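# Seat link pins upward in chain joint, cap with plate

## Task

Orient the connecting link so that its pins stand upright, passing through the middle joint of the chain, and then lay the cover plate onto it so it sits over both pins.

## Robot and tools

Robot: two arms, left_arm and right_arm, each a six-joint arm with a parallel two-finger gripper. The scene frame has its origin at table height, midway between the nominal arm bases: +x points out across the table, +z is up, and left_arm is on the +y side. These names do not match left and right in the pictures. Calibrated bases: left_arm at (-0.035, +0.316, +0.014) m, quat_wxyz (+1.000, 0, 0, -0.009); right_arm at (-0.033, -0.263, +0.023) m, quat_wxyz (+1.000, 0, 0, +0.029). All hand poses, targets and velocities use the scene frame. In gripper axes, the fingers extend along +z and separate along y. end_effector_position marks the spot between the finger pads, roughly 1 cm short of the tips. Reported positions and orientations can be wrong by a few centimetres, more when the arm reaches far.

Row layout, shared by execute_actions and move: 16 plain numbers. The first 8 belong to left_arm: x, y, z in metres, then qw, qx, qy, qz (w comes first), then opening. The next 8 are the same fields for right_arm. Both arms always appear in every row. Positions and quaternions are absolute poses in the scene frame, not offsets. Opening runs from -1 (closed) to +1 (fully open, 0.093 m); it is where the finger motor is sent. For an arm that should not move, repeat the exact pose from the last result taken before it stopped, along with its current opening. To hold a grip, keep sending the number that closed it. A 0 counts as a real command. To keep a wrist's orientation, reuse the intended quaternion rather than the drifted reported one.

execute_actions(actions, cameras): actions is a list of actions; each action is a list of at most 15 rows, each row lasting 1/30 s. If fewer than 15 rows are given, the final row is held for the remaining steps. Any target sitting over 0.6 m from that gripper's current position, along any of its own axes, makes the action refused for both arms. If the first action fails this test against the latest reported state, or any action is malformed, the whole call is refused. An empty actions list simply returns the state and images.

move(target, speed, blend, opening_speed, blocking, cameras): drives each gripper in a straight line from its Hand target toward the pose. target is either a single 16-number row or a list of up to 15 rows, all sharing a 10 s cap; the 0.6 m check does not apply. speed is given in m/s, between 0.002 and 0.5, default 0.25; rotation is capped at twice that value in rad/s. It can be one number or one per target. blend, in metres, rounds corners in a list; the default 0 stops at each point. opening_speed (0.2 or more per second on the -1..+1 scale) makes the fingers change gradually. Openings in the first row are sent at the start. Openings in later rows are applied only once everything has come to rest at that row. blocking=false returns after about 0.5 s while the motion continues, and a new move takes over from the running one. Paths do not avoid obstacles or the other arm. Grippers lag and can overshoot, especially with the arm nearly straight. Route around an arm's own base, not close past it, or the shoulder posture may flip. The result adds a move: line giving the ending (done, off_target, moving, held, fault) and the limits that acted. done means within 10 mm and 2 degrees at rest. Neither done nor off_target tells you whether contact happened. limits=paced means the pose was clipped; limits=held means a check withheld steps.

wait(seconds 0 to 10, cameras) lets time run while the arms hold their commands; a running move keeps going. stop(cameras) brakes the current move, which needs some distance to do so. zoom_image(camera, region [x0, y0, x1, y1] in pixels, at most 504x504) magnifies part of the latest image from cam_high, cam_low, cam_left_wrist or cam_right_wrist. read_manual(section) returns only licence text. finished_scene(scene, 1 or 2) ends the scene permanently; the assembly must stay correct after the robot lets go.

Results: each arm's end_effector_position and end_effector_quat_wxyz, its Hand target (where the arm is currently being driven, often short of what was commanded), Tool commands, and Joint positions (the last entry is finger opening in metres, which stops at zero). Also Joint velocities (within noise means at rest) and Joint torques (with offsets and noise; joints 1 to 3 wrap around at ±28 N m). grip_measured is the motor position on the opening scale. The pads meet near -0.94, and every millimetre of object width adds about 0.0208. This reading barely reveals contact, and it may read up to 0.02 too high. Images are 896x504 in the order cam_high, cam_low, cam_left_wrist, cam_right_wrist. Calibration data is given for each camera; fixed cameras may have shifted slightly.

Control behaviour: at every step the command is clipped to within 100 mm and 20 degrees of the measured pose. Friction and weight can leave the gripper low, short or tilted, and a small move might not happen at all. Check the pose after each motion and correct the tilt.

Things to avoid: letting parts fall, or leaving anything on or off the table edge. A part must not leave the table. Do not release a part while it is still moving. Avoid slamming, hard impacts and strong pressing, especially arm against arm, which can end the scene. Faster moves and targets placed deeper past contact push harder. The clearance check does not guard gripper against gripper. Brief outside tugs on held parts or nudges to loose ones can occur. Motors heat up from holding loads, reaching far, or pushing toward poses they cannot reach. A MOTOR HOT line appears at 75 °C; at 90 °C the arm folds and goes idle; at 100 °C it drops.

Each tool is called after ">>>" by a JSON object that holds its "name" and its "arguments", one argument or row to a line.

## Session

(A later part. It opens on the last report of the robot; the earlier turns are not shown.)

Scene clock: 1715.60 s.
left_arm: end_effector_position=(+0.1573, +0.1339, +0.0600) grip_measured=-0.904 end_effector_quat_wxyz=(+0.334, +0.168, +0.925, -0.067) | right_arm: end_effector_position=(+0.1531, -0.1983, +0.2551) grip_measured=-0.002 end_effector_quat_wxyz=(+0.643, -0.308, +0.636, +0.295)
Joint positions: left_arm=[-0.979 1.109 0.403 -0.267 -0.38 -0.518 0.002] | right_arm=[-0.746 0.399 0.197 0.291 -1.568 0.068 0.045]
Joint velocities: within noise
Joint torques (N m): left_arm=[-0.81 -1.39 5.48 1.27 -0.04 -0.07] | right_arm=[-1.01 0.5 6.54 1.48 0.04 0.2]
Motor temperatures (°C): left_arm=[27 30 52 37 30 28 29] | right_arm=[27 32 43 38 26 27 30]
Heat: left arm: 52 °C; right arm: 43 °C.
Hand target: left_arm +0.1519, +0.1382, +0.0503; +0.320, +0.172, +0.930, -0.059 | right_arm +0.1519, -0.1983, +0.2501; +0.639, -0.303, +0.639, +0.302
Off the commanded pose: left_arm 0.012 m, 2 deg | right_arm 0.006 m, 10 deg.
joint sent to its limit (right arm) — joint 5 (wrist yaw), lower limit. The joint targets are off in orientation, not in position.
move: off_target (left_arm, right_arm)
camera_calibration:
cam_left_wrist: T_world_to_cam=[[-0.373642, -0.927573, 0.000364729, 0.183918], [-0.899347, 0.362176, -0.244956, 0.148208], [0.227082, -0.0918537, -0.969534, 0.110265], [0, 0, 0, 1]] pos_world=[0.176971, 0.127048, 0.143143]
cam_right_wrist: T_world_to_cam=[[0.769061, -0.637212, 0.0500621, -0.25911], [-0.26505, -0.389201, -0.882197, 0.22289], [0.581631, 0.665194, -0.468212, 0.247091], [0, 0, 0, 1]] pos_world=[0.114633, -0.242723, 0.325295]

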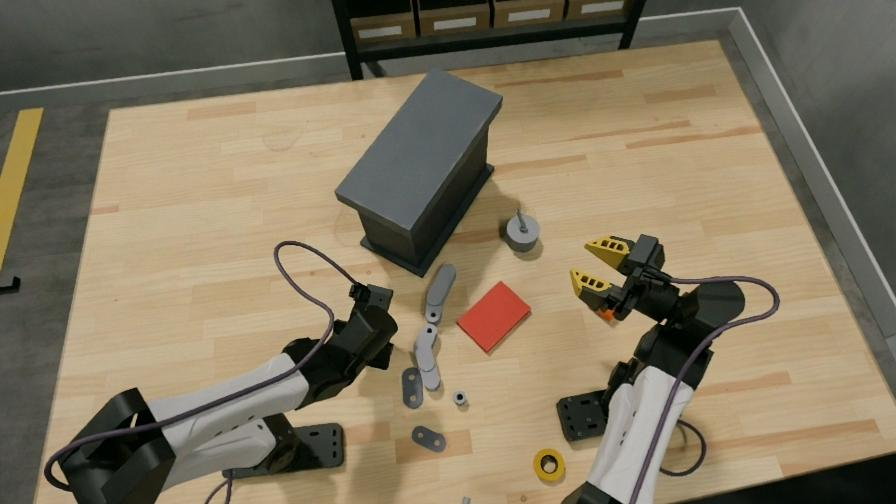

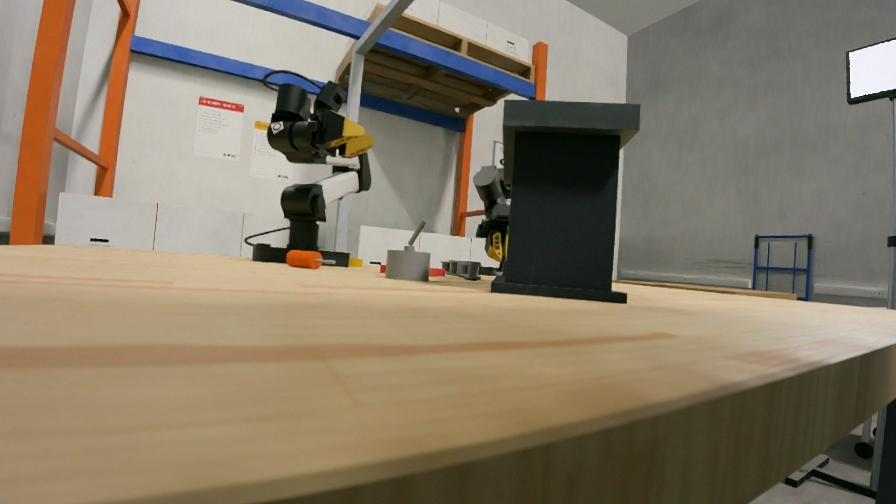

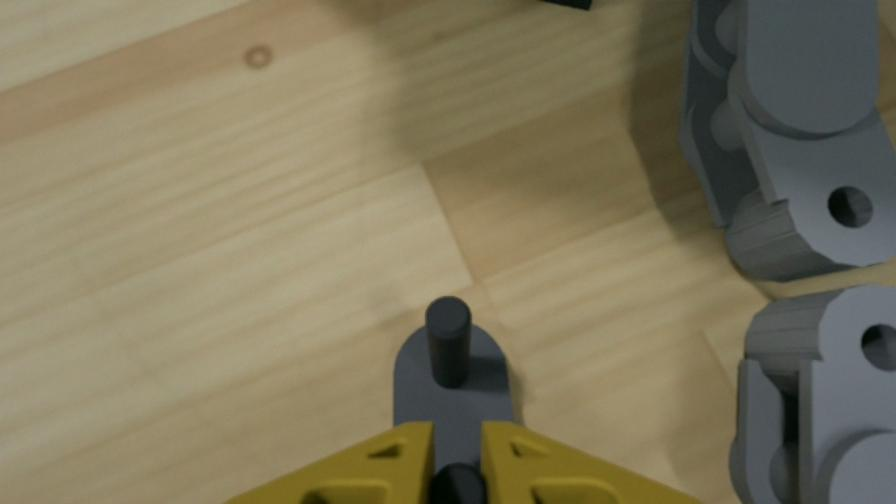

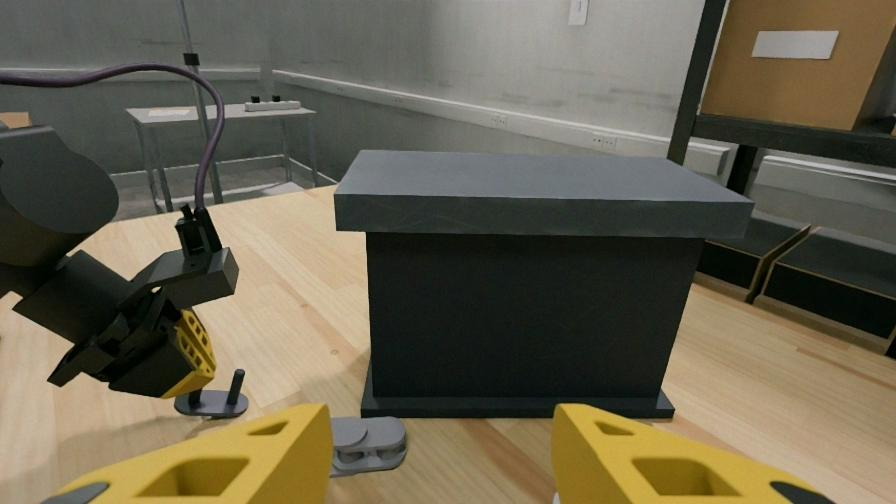

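>>> {"name": "move", "arguments": {
  "target": [0.152,0.138,0.065,0.4311,0.1638,0.8838,-0.0799,-0.95,0.15,-0.20,0.25,0.6124,-0.3536,0.6124,0.3536,0.0],
  "speed": 0.08
}}

>>> {"name": "zoom_image", "arguments": {
  "camera": "cam_right_wrist",
  "region": [100, 340, 260, 440]
}}

Scene clock: 1727.63 s.
left_arm: end_effector_position=(+0.1490, +0.1407, +0.0582) grip_measured=-0.904 end_effector_quat_wxyz=(+0.415, +0.172, +0.890, -0.073) | right_arm: end_effector_position=(+0.1531, -0.1983, +0.2551) grip_measured=-0.002 end_effector_quat_wxyz=(+0.643, -0.308, +0.636, +0.295)
Joint positions: left_arm=[-1.096 1.003 0.233 -0.086 -0.547 -0.522 0.002] | right_arm=[-0.746 0.399 0.197 0.291 -1.568 0.068 0.045]
Joint velocities: within noise
Joint torques (N m): left_arm=[-1.01 -2.5 6.63 1.65 -0.4 -0.02] | right_arm=[-0.76 0.57 6.84 1.45 0.07 0.21]
Motor temperatures (°C): left_arm=[27 30 51 37 30 28 29] | right_arm=[27 31 43 38 26 27 30]
Heat: left arm: 51 °C; right arm: 43 °C.
Hand target: left_arm +0.1518, +0.1381, +0.0649; +0.431, +0.164, +0.884, -0.080 | right_arm +0.1519, -0.1983, +0.2501; +0.639, -0.303, +0.639, +0.302
Off the commanded pose: left_arm 0.008 m, 2 deg | right_arm 0.006 m, 10 deg.
joint sent to its limit (right arm) — joint 5 (wrist yaw), lower limit. The joint targets are off in orientation, not in position.
move: off_target (right_arm)
camera_calibration:
cam_left_wrist: T_world_to_cam=[[-0.382221, -0.923647, -0.0279924, 0.189467], [-0.838639, 0.359446, -0.409248, 0.138692], [0.388062, -0.132948, -0.911994, 0.089524], [0, 0, 0, 1]] pos_world=[0.15399, 0.13705, 0.143708]
cam_right_wrist: T_world_to_cam=[[0.769061, -0.637212, 0.0500621, -0.25911], [-0.26505, -0.389201, -0.882197, 0.22289], [0.581631, 0.665194, -0.468212, 0.247091], [0, 0, 0, 1]] pos_world=[0.114633, -0.242723, 0.325295]

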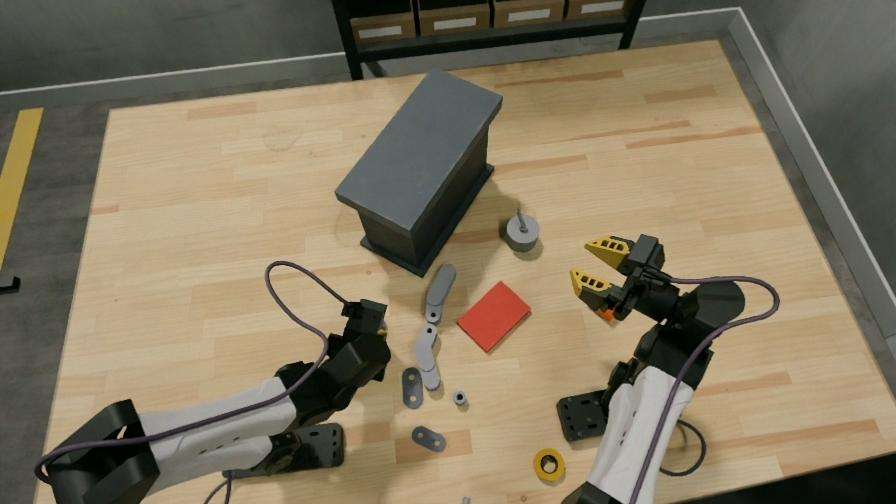

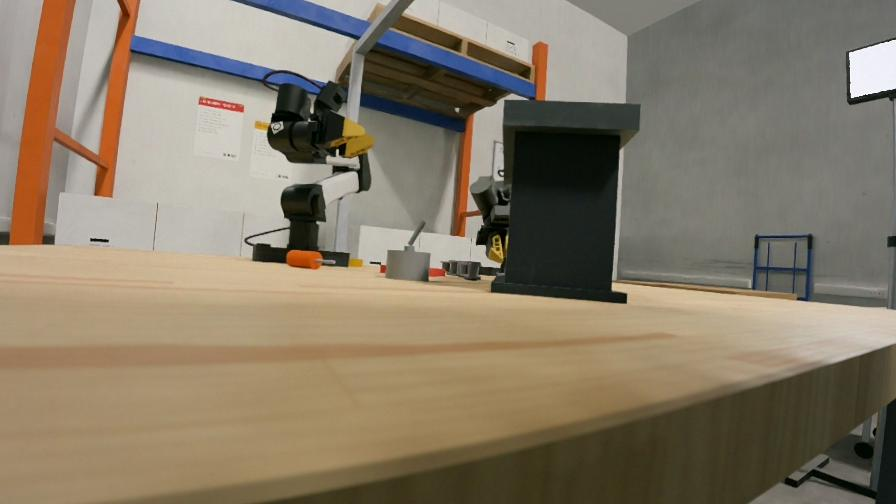

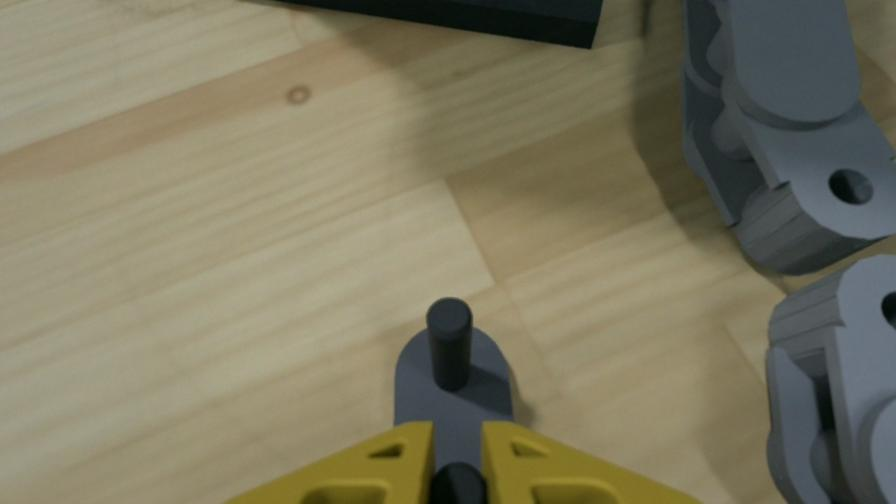

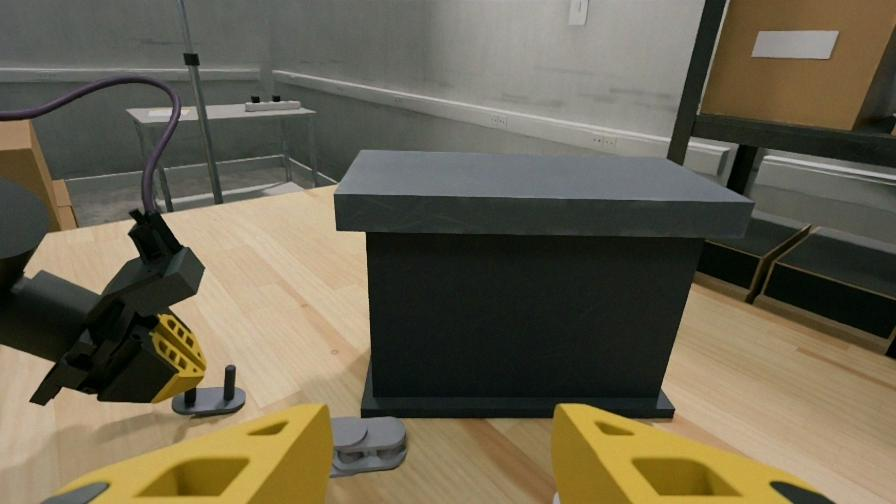

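Scaled by 3.150 from the camera's 896x504 image, which has a finer 1280x720 frame.

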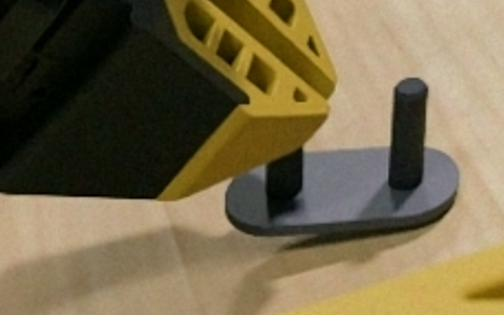

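>>> {"name": "move", "arguments": {
  "target": [0.152,0.138,0.055,0.4311,0.1638,0.8838,-0.0799,-0.95,0.15,-0.20,0.25,0.6124,-0.3536,0.6124,0.3536,0.0],
  "speed": 0.05
}}

>>> {"name": "zoom_image", "arguments": {
  "camera": "cam_right_wrist",
  "region": [100, 340, 260, 440]
}}

Scene clock: 1735.10 s.
left_arm: end_effector_position=(+0.1513, +0.1385, +0.0544) grip_measured=-0.904 end_effector_quat_wxyz=(+0.425, +0.166, +0.886, -0.080) | right_arm: end_effector_position=(+0.1531, -0.1983, +0.2551) grip_measured=-0.002 end_effector_quat_wxyz=(+0.643, -0.308, +0.636, +0.295)
Joint positions: left_arm=[-1.096 1.033 0.205 0 -0.556 -0.522 0.002] | right_arm=[-0.746 0.399 0.197 0.291 -1.568 0.068 0.045]
Joint velocities: within noise
Joint torques (N m): left_arm=[-0.99 -1.18 6.17 1.62 -0.29 -0.02] | right_arm=[-0.8 0.46 6.68 1.43 -0.01 0.2]
Motor temperatures (°C): left_arm=[27 30 51 38 30 28 29] | right_arm=[27 31 43 38 26 27 30]
Heat: left arm: 51 °C; right arm: 43 °C.
Hand target: left_arm +0.1519, +0.1381, +0.0550; +0.431, +0.164, +0.884, -0.080 | right_arm +0.1519, -0.1983, +0.2501; +0.639, -0.303, +0.639, +0.302
Off the commanded pose: left_arm 0.001 m, 1 deg | right_arm 0.006 m, 10 deg.
joint sent to its limit (right arm) — joint 5 (wrist yaw), lower limit. The joint targets are off in orientation, not in position.
move: off_target (right_arm)
camera_calibration:
cam_left_wrist: T_world_to_cam=[[-0.376673, -0.926233, -0.0144872, 0.187091], [-0.833147, 0.345571, -0.431794, 0.142222], [0.404948, -0.150575, -0.901856, 0.0841793], [0, 0, 0, 1]] pos_world=[0.154876, 0.136817, 0.140039]
cam_right_wrist: T_world_to_cam=[[0.769061, -0.637212, 0.0500621, -0.25911], [-0.26505, -0.389201, -0.882197, 0.22289], [0.581631, 0.665194, -0.468212, 0.247091], [0, 0, 0, 1]] pos_world=[0.114633, -0.242723, 0.325295]

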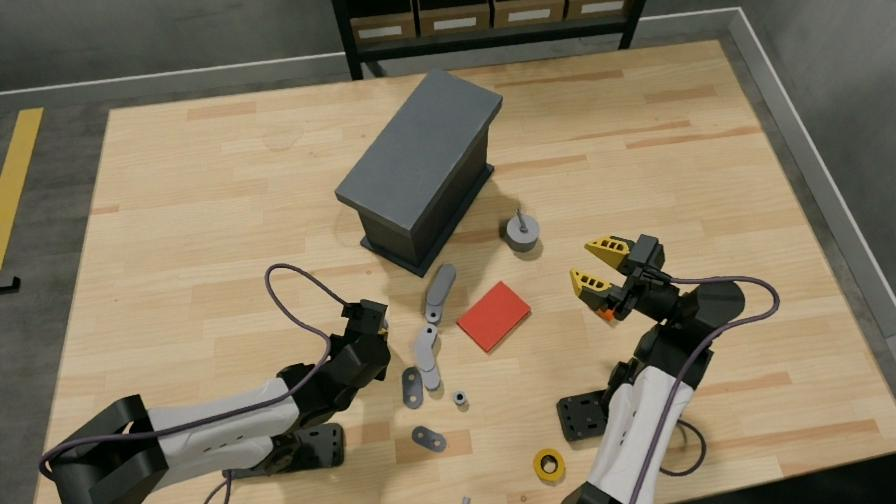

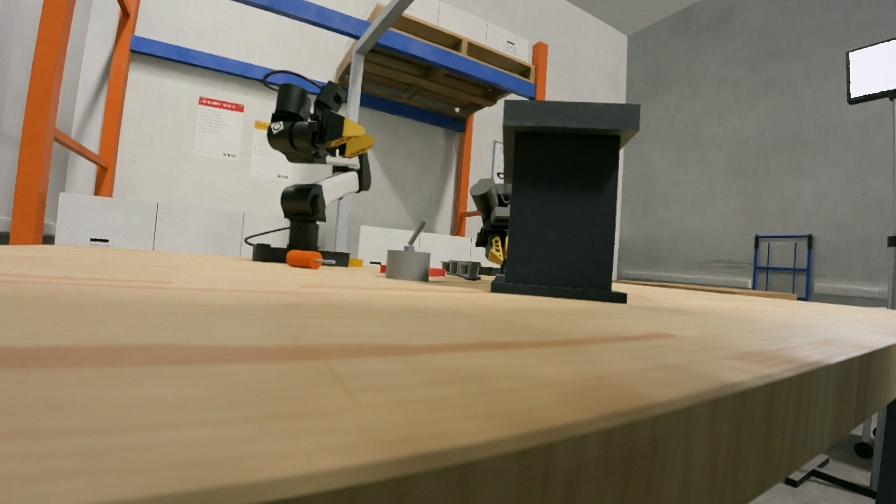

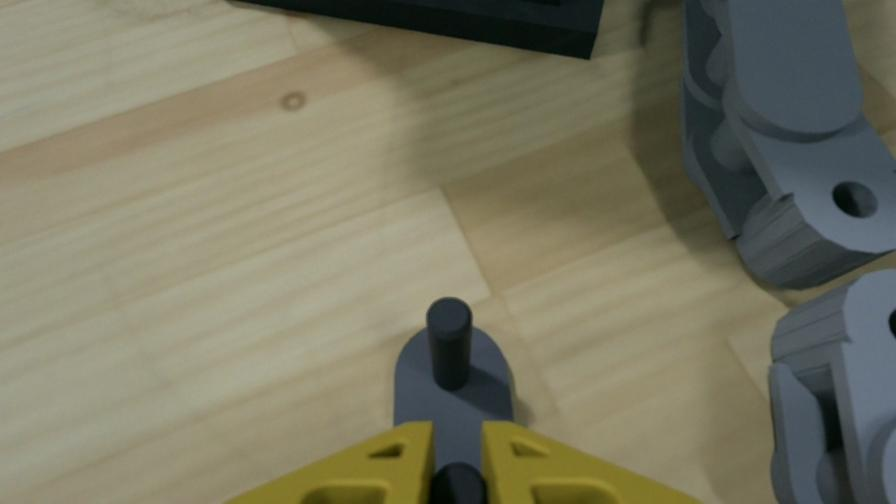

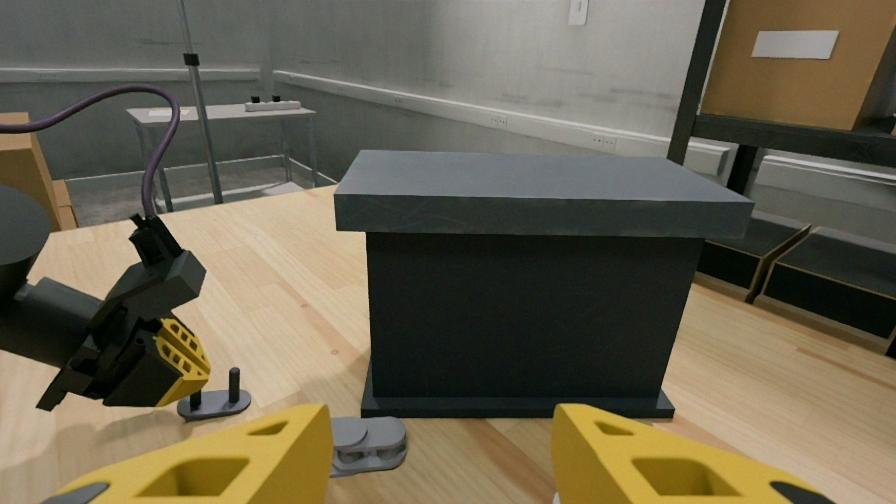

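Scaled by 3.150 from the camera's 896x504 image, which has a finer 1280x720 frame.

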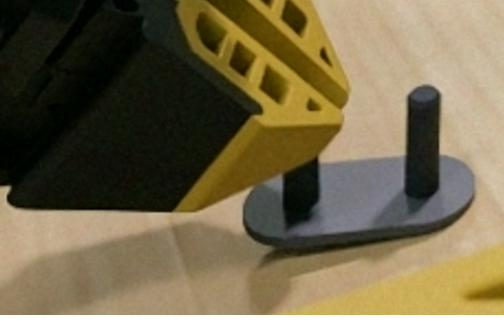

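>>> {"name": "move", "arguments": {
  "target": [0.152,0.138,0.046,0.4311,0.1638,0.8838,-0.0799,-0.95,0.15,-0.20,0.25,0.6124,-0.3536,0.6124,0.3536,0.0],
  "speed": 0.05
}}

>>> {"name": "zoom_image", "arguments": {
  "camera": "cam_right_wrist",
  "region": [100, 340, 260, 440]
}}

Scene clock: 1747.37 s.
left_arm: end_effector_position=(+0.1552, +0.1354, +0.0524) grip_measured=-0.904 end_effector_quat_wxyz=(+0.438, +0.157, +0.881, -0.086) | right_arm: end_effector_position=(+0.1531, -0.1983, +0.2551) grip_measured=-0.002 end_effector_quat_wxyz=(+0.643, -0.308, +0.636, +0.295)
Joint positions: left_arm=[-1.096 1.077 0.184 0.096 -0.571 -0.522 0.002] | right_arm=[-0.746 0.399 0.197 0.291 -1.568 0.068 0.045]
Joint velocities: within noise
Joint torques (N m): left_arm=[-0.96 -0.99 5.55 1.45 -0.14 -0.02] | right_arm=[-0.84 0.46 6.63 1.46 0 0.18]
Motor temperatures (°C): left_arm=[27 30 51 39 30 28 30] | right_arm=[27 31 43 38 26 27 30]
Heat: left arm: 51 °C; right arm: 43 °C.
Hand target: left_arm +0.1520, +0.1381, +0.0461; +0.431, +0.164, +0.884, -0.080 | right_arm +0.1519, -0.1983, +0.2501; +0.639, -0.303, +0.639, +0.302
Off the commanded pose: left_arm 0.008 m, 1 deg | right_arm 0.006 m, 10 deg.
joint sent to its limit (right arm) — joint 5 (wrist yaw), lower limit. The joint targets are off in orientation, not in position.
move: off_target (right_arm)
camera_calibration:
cam_left_wrist: T_world_to_cam=[[-0.366985, -0.930225, -0.0016003, 0.184012], [-0.826116, 0.326703, -0.459127, 0.148546], [0.427614, -0.167171, -0.888369, 0.0783127], [0, 0, 0, 1]] pos_world=[0.156759, 0.135734, 0.138067]
cam_right_wrist: T_world_to_cam=[[0.769075, -0.637224, 0.0496811, -0.259018], [-0.265309, -0.388987, -0.882213, 0.222976], [0.581493, 0.665307, -0.468222, 0.247137], [0, 0, 0, 1]] pos_world=[0.114653, -0.24274, 0.325296]

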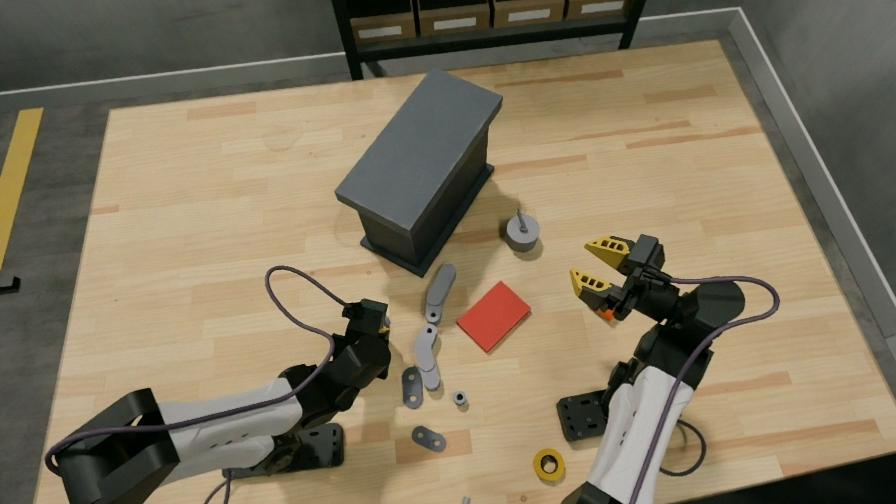

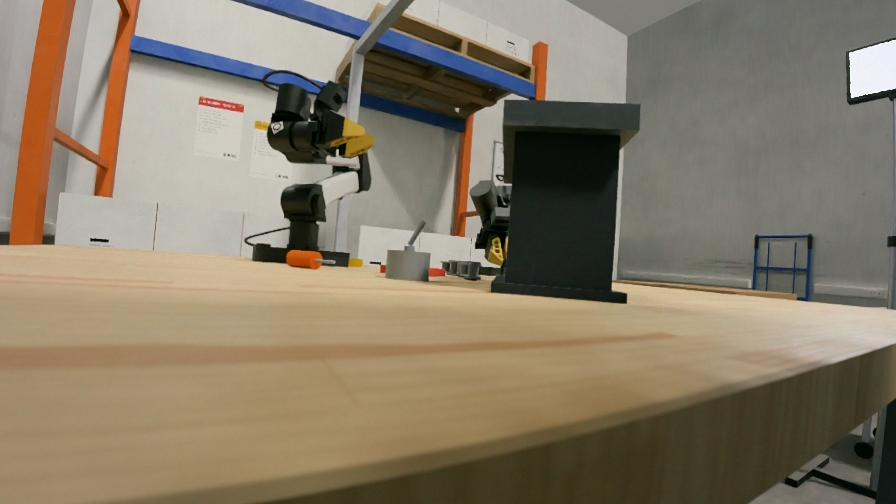

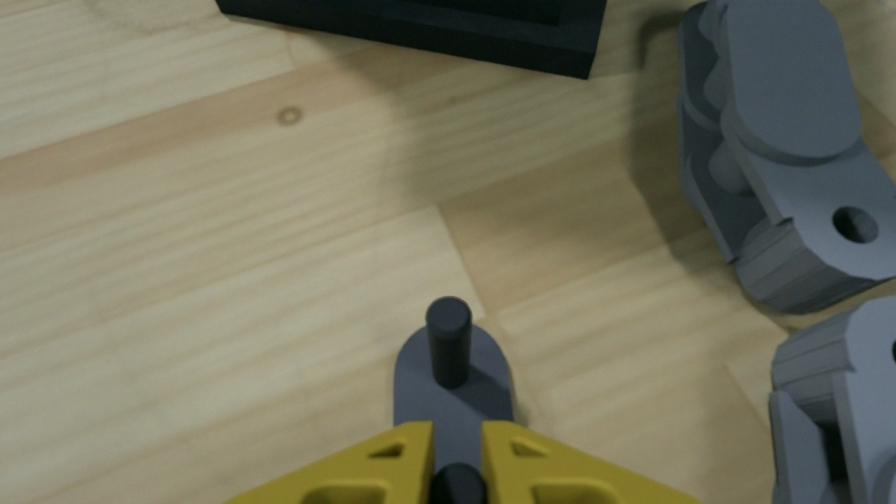

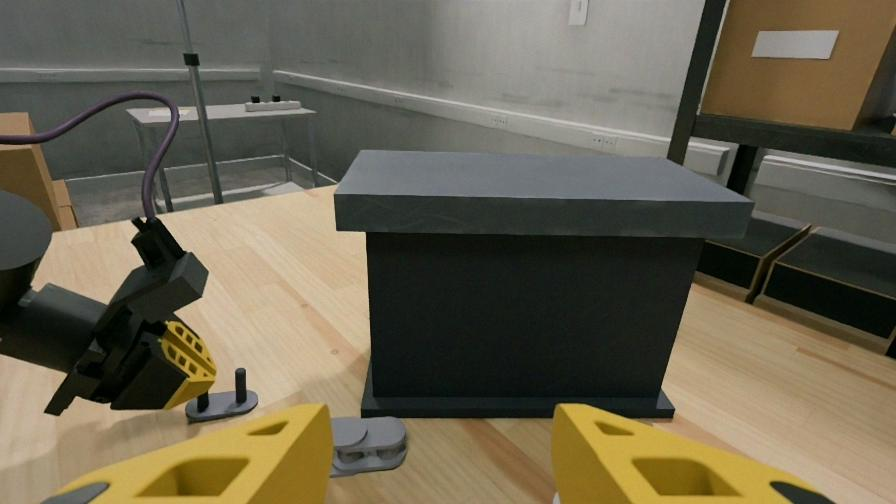

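Scaled by 3.150 from the camera's 896x504 image, which has a finer 1280x720 frame.

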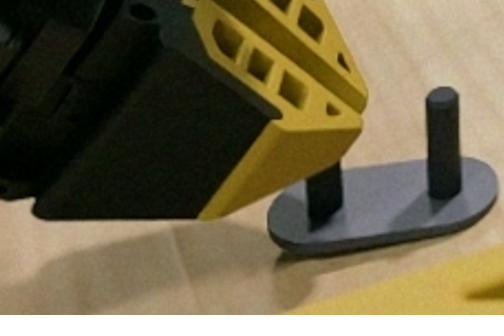

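>>> {"name": "move", "arguments": {
  "target": [
    [0.155,0.136,0.050,0.4311,0.1638,0.8838,-0.0799,-0.95,0.15,-0.20,0.25,0.6124,-0.3536,0.6124,0.3536,0.0],
    [0.155,0.136,0.050,0.4311,0.1638,0.8838,-0.0799,-0.5,0.15,-0.20,0.25,0.6124,-0.3536,0.6124,0.3536,0.0]
  ],
  "speed": 0.05,
  "opening_speed": 0.5
}}

>>> {"name": "zoom_image", "arguments": {
  "camera": "cam_right_wrist",
  "region": [100, 340, 260, 440]
}}

Scene clock: 1768.67 s.
left_arm: end_effector_position=(+0.1544, +0.1372, +0.0497) grip_measured=-0.502 end_effector_quat_wxyz=(+0.434, +0.160, +0.883, -0.080) | right_arm: end_effector_position=(+0.1531, -0.1983, +0.2551) grip_measured=-0.002 end_effector_quat_wxyz=(+0.643, -0.308, +0.636, +0.295)
Joint positions: left_arm=[-1.096 1.082 0.183 0.087 -0.571 -0.521 0.021] | right_arm=[-0.746 0.399 0.197 0.291 -1.568 0.068 0.045]
Joint velocities: within noise
Joint torques (N m): left_arm=[0.17 -1.4 7.24 1.41 -0.08 0.08] | right_arm=[-0.92 0.66 6.61 1.43 0 0.2]
Motor temperatures (°C): left_arm=[27 30 50 39 30 28 30] | right_arm=[27 31 43 38 26 27 30]
Heat: left arm: 50 °C; right arm: 43 °C.
Hand target: left_arm +0.1549, +0.1360, +0.0500; +0.431, +0.164, +0.884, -0.080 | right_arm +0.1519, -0.1983, +0.2501; +0.639, -0.303, +0.639, +0.302
Off the commanded pose: left_arm 0.001 m, 1 deg | right_arm 0.006 m, 10 deg.
joint sent to its limit (right arm) — joint 5 (wrist yaw), lower limit. The joint targets are off in orientation, not in position.
move: off_target (right_arm)
camera_calibration:
cam_left_wrist: T_world_to_cam=[[-0.367674, -0.92987, -0.0125125, 0.185939], [-0.828723, 0.333726, -0.449273, 0.144965], [0.421941, -0.154817, -0.893307, 0.0760316], [0, 0, 0, 1]] pos_world=[0.15642, 0.136292, 0.135375]
cam_right_wrist: T_world_to_cam=[[0.769075, -0.637224, 0.0496811, -0.259018], [-0.265309, -0.388987, -0.882213, 0.222976], [0.581493, 0.665307, -0.468222, 0.247137], [0, 0, 0, 1]] pos_world=[0.114653, -0.24274, 0.325296]

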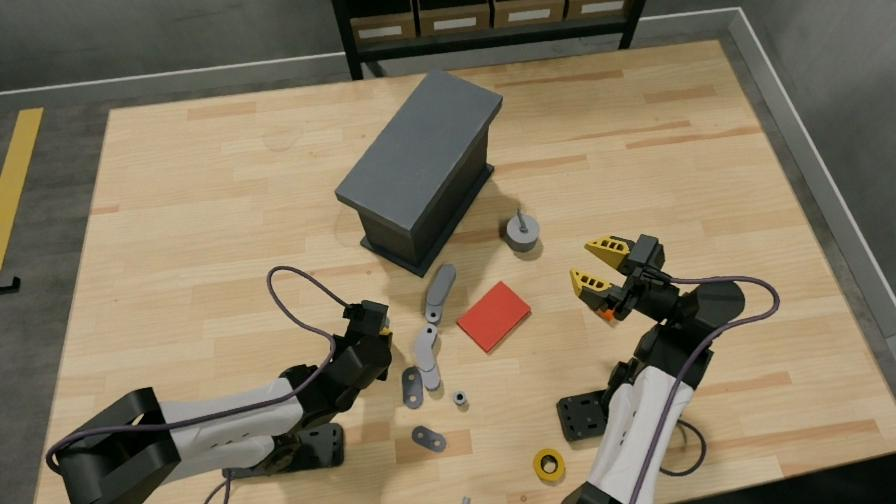

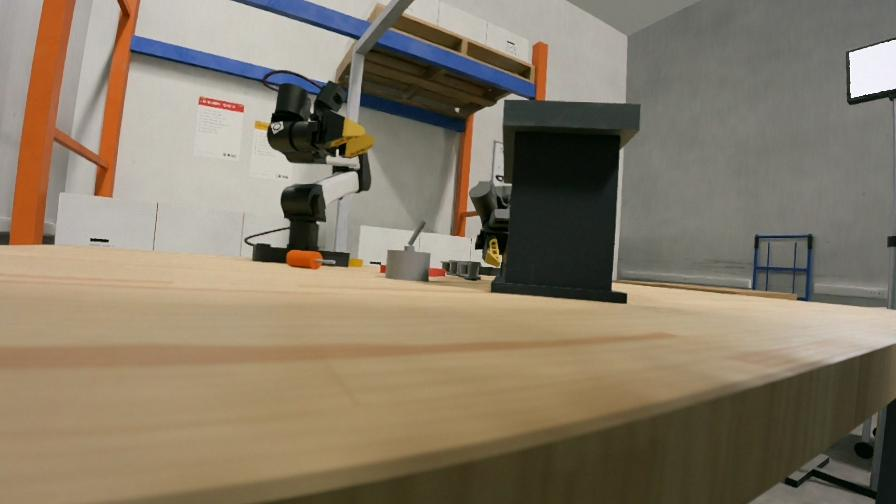

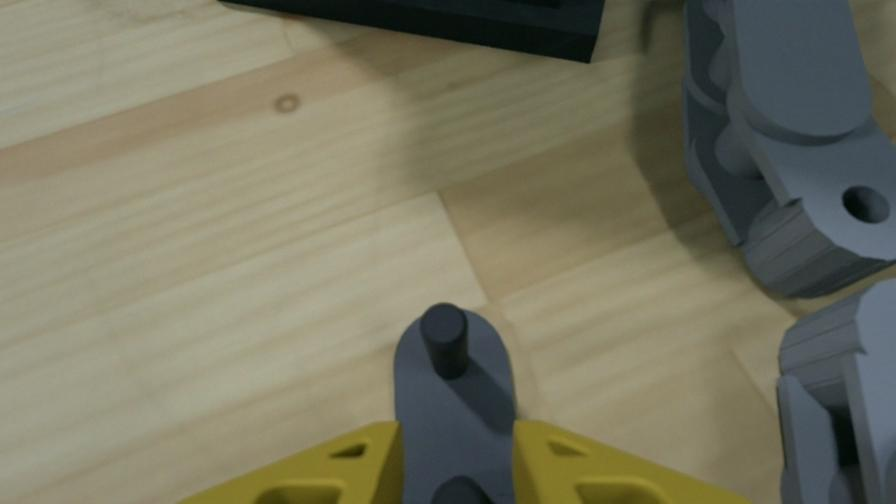

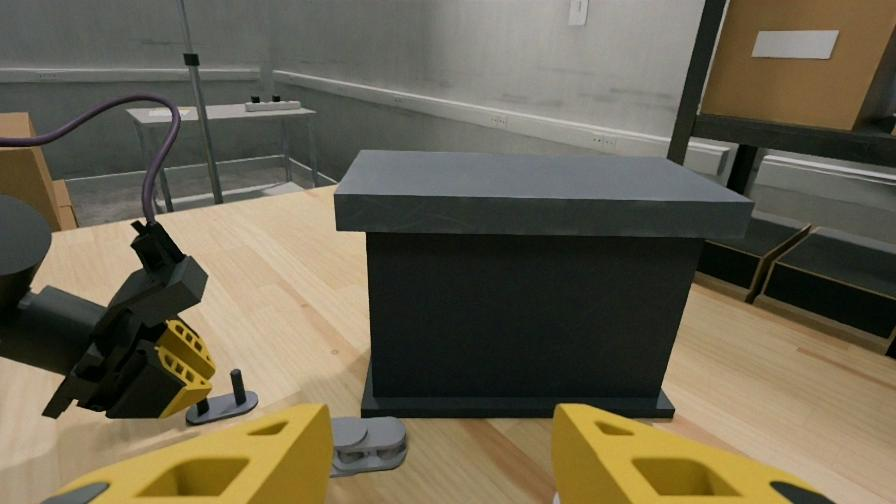

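Scaled by 3.150 from the camera's 896x504 image, which has a finer 1280x720 frame.

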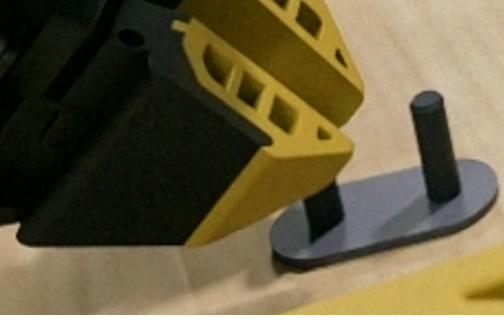

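>>> {"name": "move", "arguments": {
  "target": [
    [0.100,0.157,0.095,0.4311,0.1638,0.8838,-0.0799,-0.5,0.15,-0.20,0.25,0.6124,-0.3536,0.6124,0.3536,0.0],
    [0.12,0.11,0.26,0.1285,0.1721,0.9763,-0.0227,0.0,0.15,-0.20,0.25,0.6124,-0.3536,0.6124,0.3536,0.0]
  ],
  "speed": 0.2
}}

>>> {"name": "zoom_image", "arguments": {
  "camera": "cam_left_wrist",
  "region": [300, 0, 804, 504]
}}

Scene clock: 1782.50 s.
left_arm: end_effector_position=(+0.1197, +0.1120, +0.2555) grip_measured=-0.002 end_effector_quat_wxyz=(+0.131, +0.171, +0.976, -0.015) | right_arm: end_effector_position=(+0.1531, -0.1983, +0.2551) grip_measured=-0.002 end_effector_quat_wxyz=(+0.643, -0.308, +0.636, +0.295)
Joint positions: left_arm=[-1.022 1.408 1.588 -1.555 -0.178 -0.675 0.045] | right_arm=[-0.746 0.399 0.197 0.291 -1.568 0.068 0.045]
Joint velocities: within noise
Joint torques (N m): left_arm=[0.24 -3.78 8.54 0.61 0.11 0.09] | right_arm=[-0.75 0.64 6.65 1.46 0.06 0.16]
Motor temperatures (°C): left_arm=[27 30 50 37 30 28 29] | right_arm=[27 31 43 38 26 27 30]
Heat: left arm: 50 °C; right arm: 43 °C.
Hand target: left_arm +0.1199, +0.1101, +0.2600; +0.129, +0.172, +0.976, -0.023 | right_arm +0.1519, -0.1983, +0.2501; +0.639, -0.303, +0.639, +0.302
Off the commanded pose: left_arm 0.005 m, 1 deg | right_arm 0.006 m, 10 deg.
joint sent to its limit (right arm) — joint 5 (wrist yaw), lower limit. The joint targets are off in orientation, not in position.
move: off_target (right_arm)
camera_calibration:
cam_left_wrist: T_world_to_cam=[[-0.35836, -0.933426, -0.0171495, 0.1528], [-0.918815, 0.349377, 0.183617, 0.0643974], [-0.165401, 0.0815582, -0.982848, 0.337367], [0, 0, 0, 1]] pos_world=[0.169728, 0.0926134, 0.322377]
cam_right_wrist: T_world_to_cam=[[0.769075, -0.637224, 0.0496811, -0.259018], [-0.265309, -0.388987, -0.882213, 0.222976], [0.581493, 0.665307, -0.468222, 0.247137], [0, 0, 0, 1]] pos_world=[0.114653, -0.24274, 0.325296]

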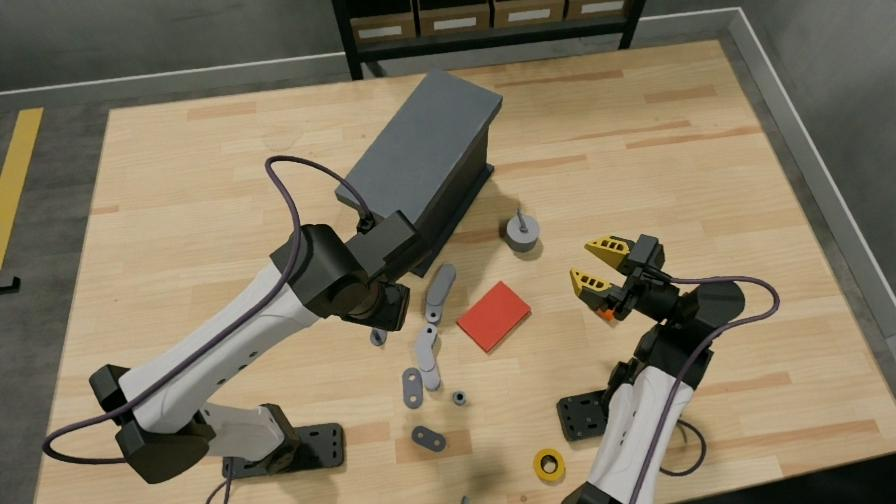

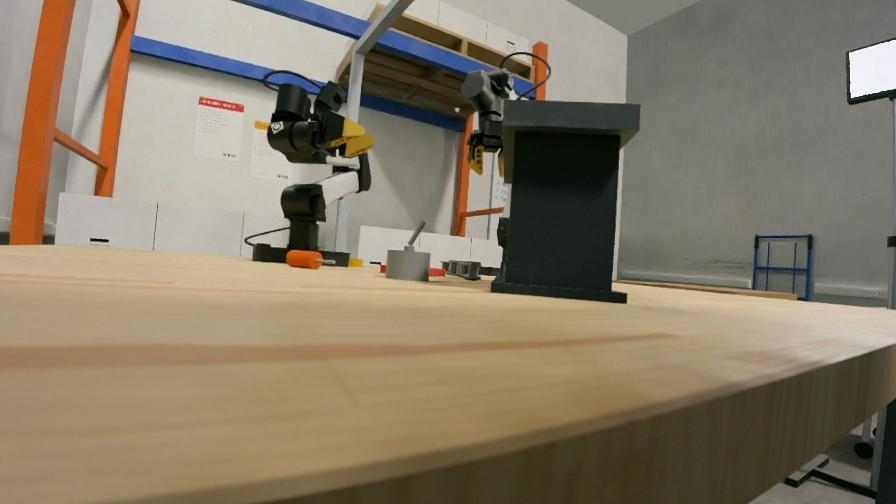

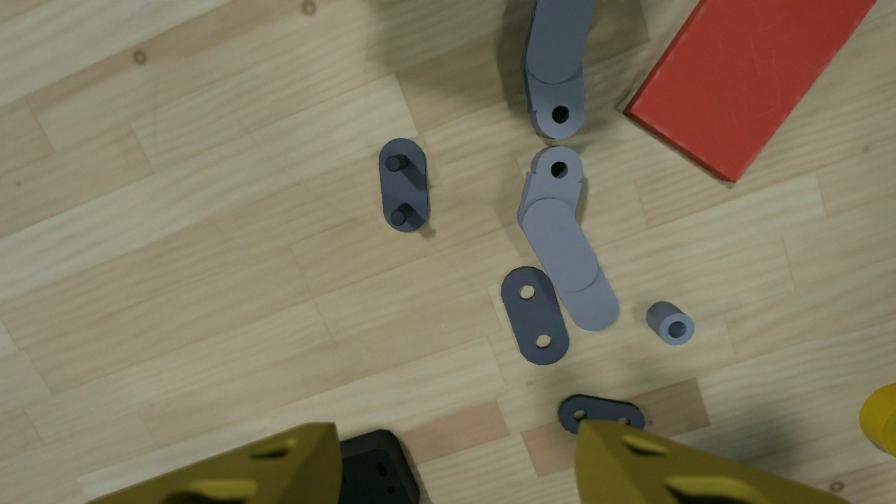

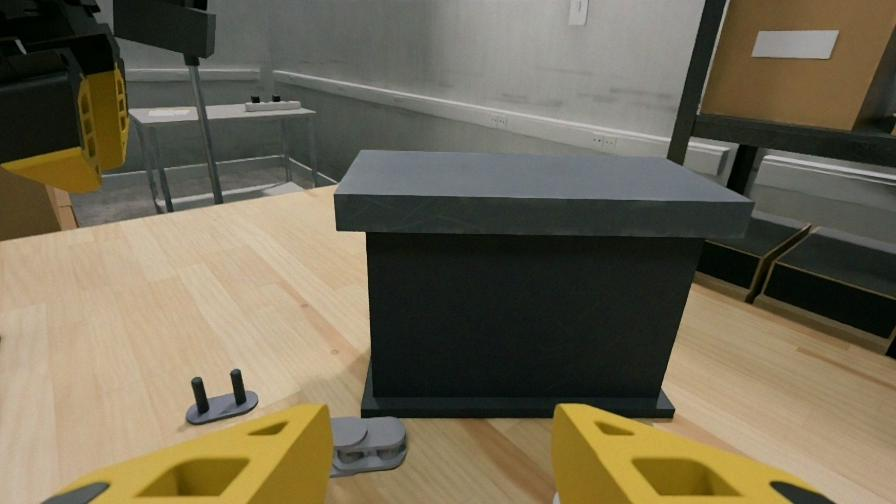

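Scaled by 1.000.

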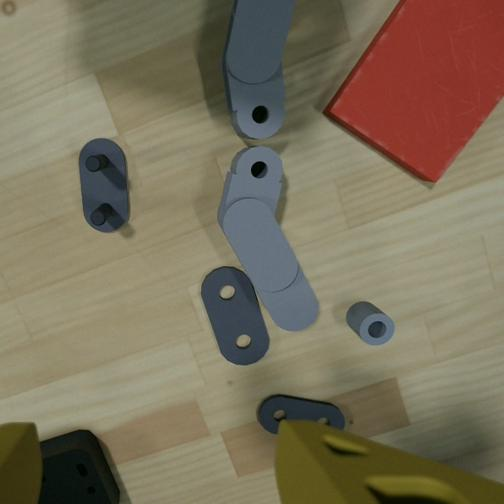

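>>> {"name": "move", "arguments": {
  "target": [0.135,0.045,0.095,0,0.2504,0.9681,0,0.10,0.15,-0.20,0.25,0.6124,-0.3536,0.6124,0.3536,0.0],
  "speed": 0.2
}}

>>> {"name": "zoom_image", "arguments": {
  "camera": "cam_right_wrist",
  "region": [0, 250, 340, 504]
}}

Scene clock: 1830.60 s.
left_arm: end_effector_position=(+0.1339, +0.0474, +0.0948) grip_measured=+0.098 end_effector_quat_wxyz=(+0.001, +0.249, +0.968, +0.009) | right_arm: end_effector_position=(+0.1531, -0.1983, +0.2551) grip_measured=-0.002 end_effector_quat_wxyz=(+0.643, -0.308, +0.636, +0.295)
Joint positions: left_arm=[-1 1.772 1.336 -1.147 -0.015 -0.513 0.05] | right_arm=[-0.746 0.399 0.197 0.291 -1.568 0.068 0.045]
Joint velocities: within noise
Joint torques (N m): left_arm=[0.31 -7.25 6.35 0.38 0.15 0.08] | right_arm=[-1.02 0.65 6.53 1.47 0.06 0.17]
Motor temperatures (°C): left_arm=[27 31 50 33 29 28 28] | right_arm=[27 31 43 38 26 27 30]
Heat: left arm: 50 °C; right arm: 43 °C.
Hand target: left_arm +0.1350, +0.0450, +0.0951; +0.000, +0.250, +0.968, +0.000 | right_arm +0.1519, -0.1983, +0.2501; +0.639, -0.303, +0.639, +0.302
Off the commanded pose: left_arm 0.003 m, 1 deg | right_arm 0.006 m, 10 deg.
joint sent to its limit (right arm) — joint 5 (wrist yaw), lower limit. The joint targets are off in orientation, not in position.
move: off_target (right_arm)
camera_calibration:
cam_left_wrist: T_world_to_cam=[[-0.501775, -0.864859, -0.0155387, 0.110624], [-0.781714, 0.445698, 0.436207, 0.0826942], [-0.370332, 0.231025, -0.899712, 0.199455], [0, 0, 0, 1]] pos_world=[0.194016, 0.0127385, 0.145099]
cam_right_wrist: T_world_to_cam=[[0.769075, -0.637224, 0.0496811, -0.259018], [-0.265309, -0.388987, -0.882213, 0.222976], [0.581493, 0.665307, -0.468222, 0.247137], [0, 0, 0, 1]] pos_world=[0.114653, -0.24274, 0.325296]

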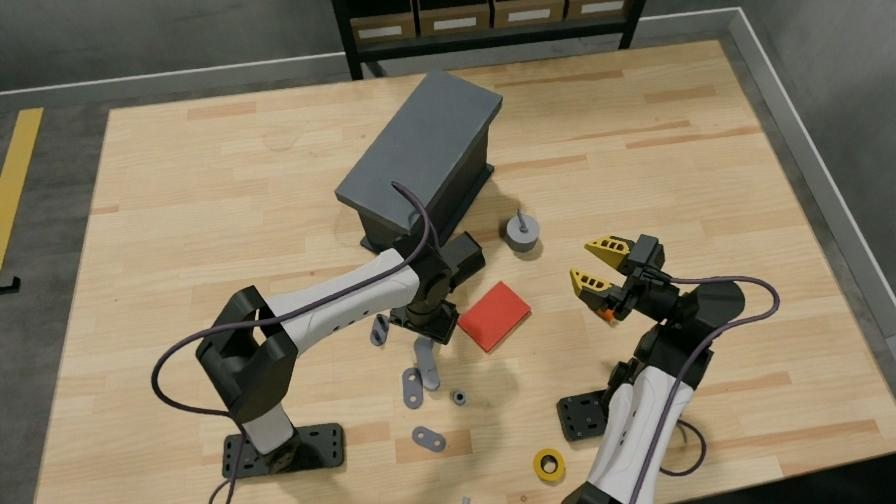

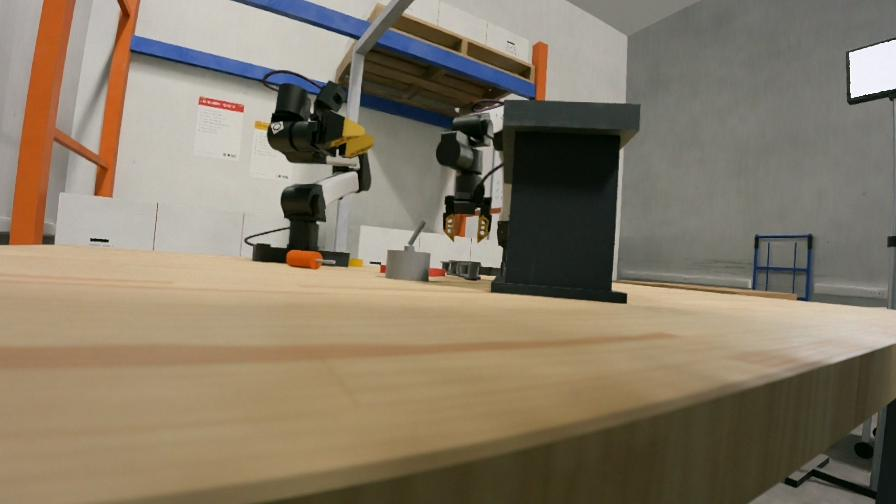

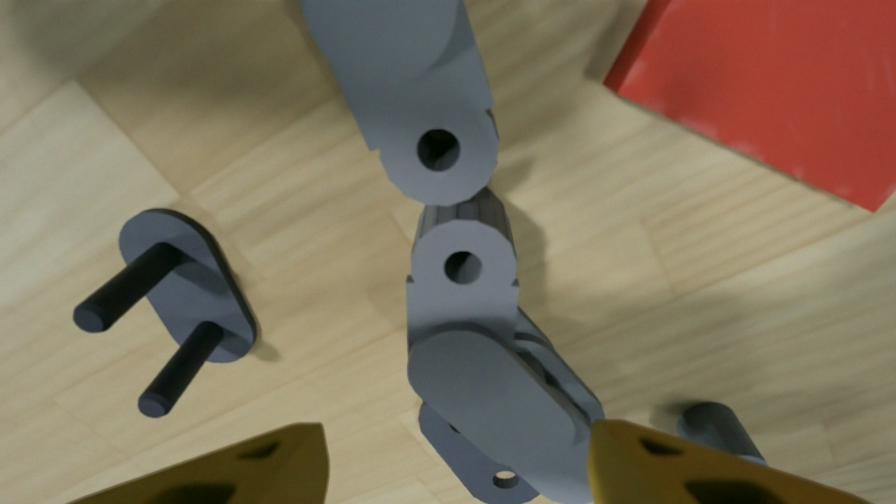

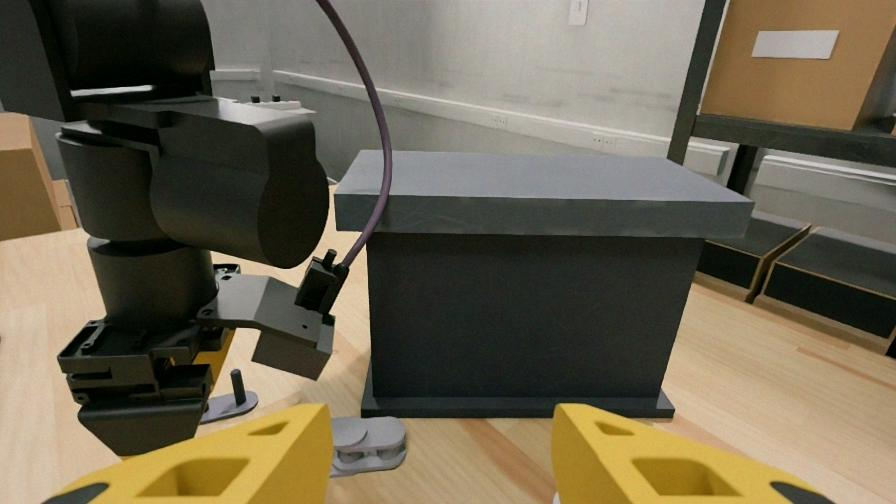

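Scaled by 1.482 from the camera's 896x504 image, which has a finer 1280x720 frame.

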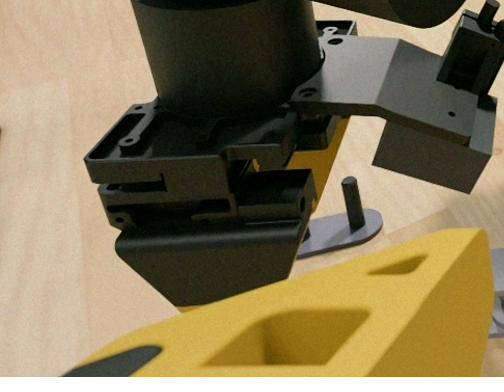

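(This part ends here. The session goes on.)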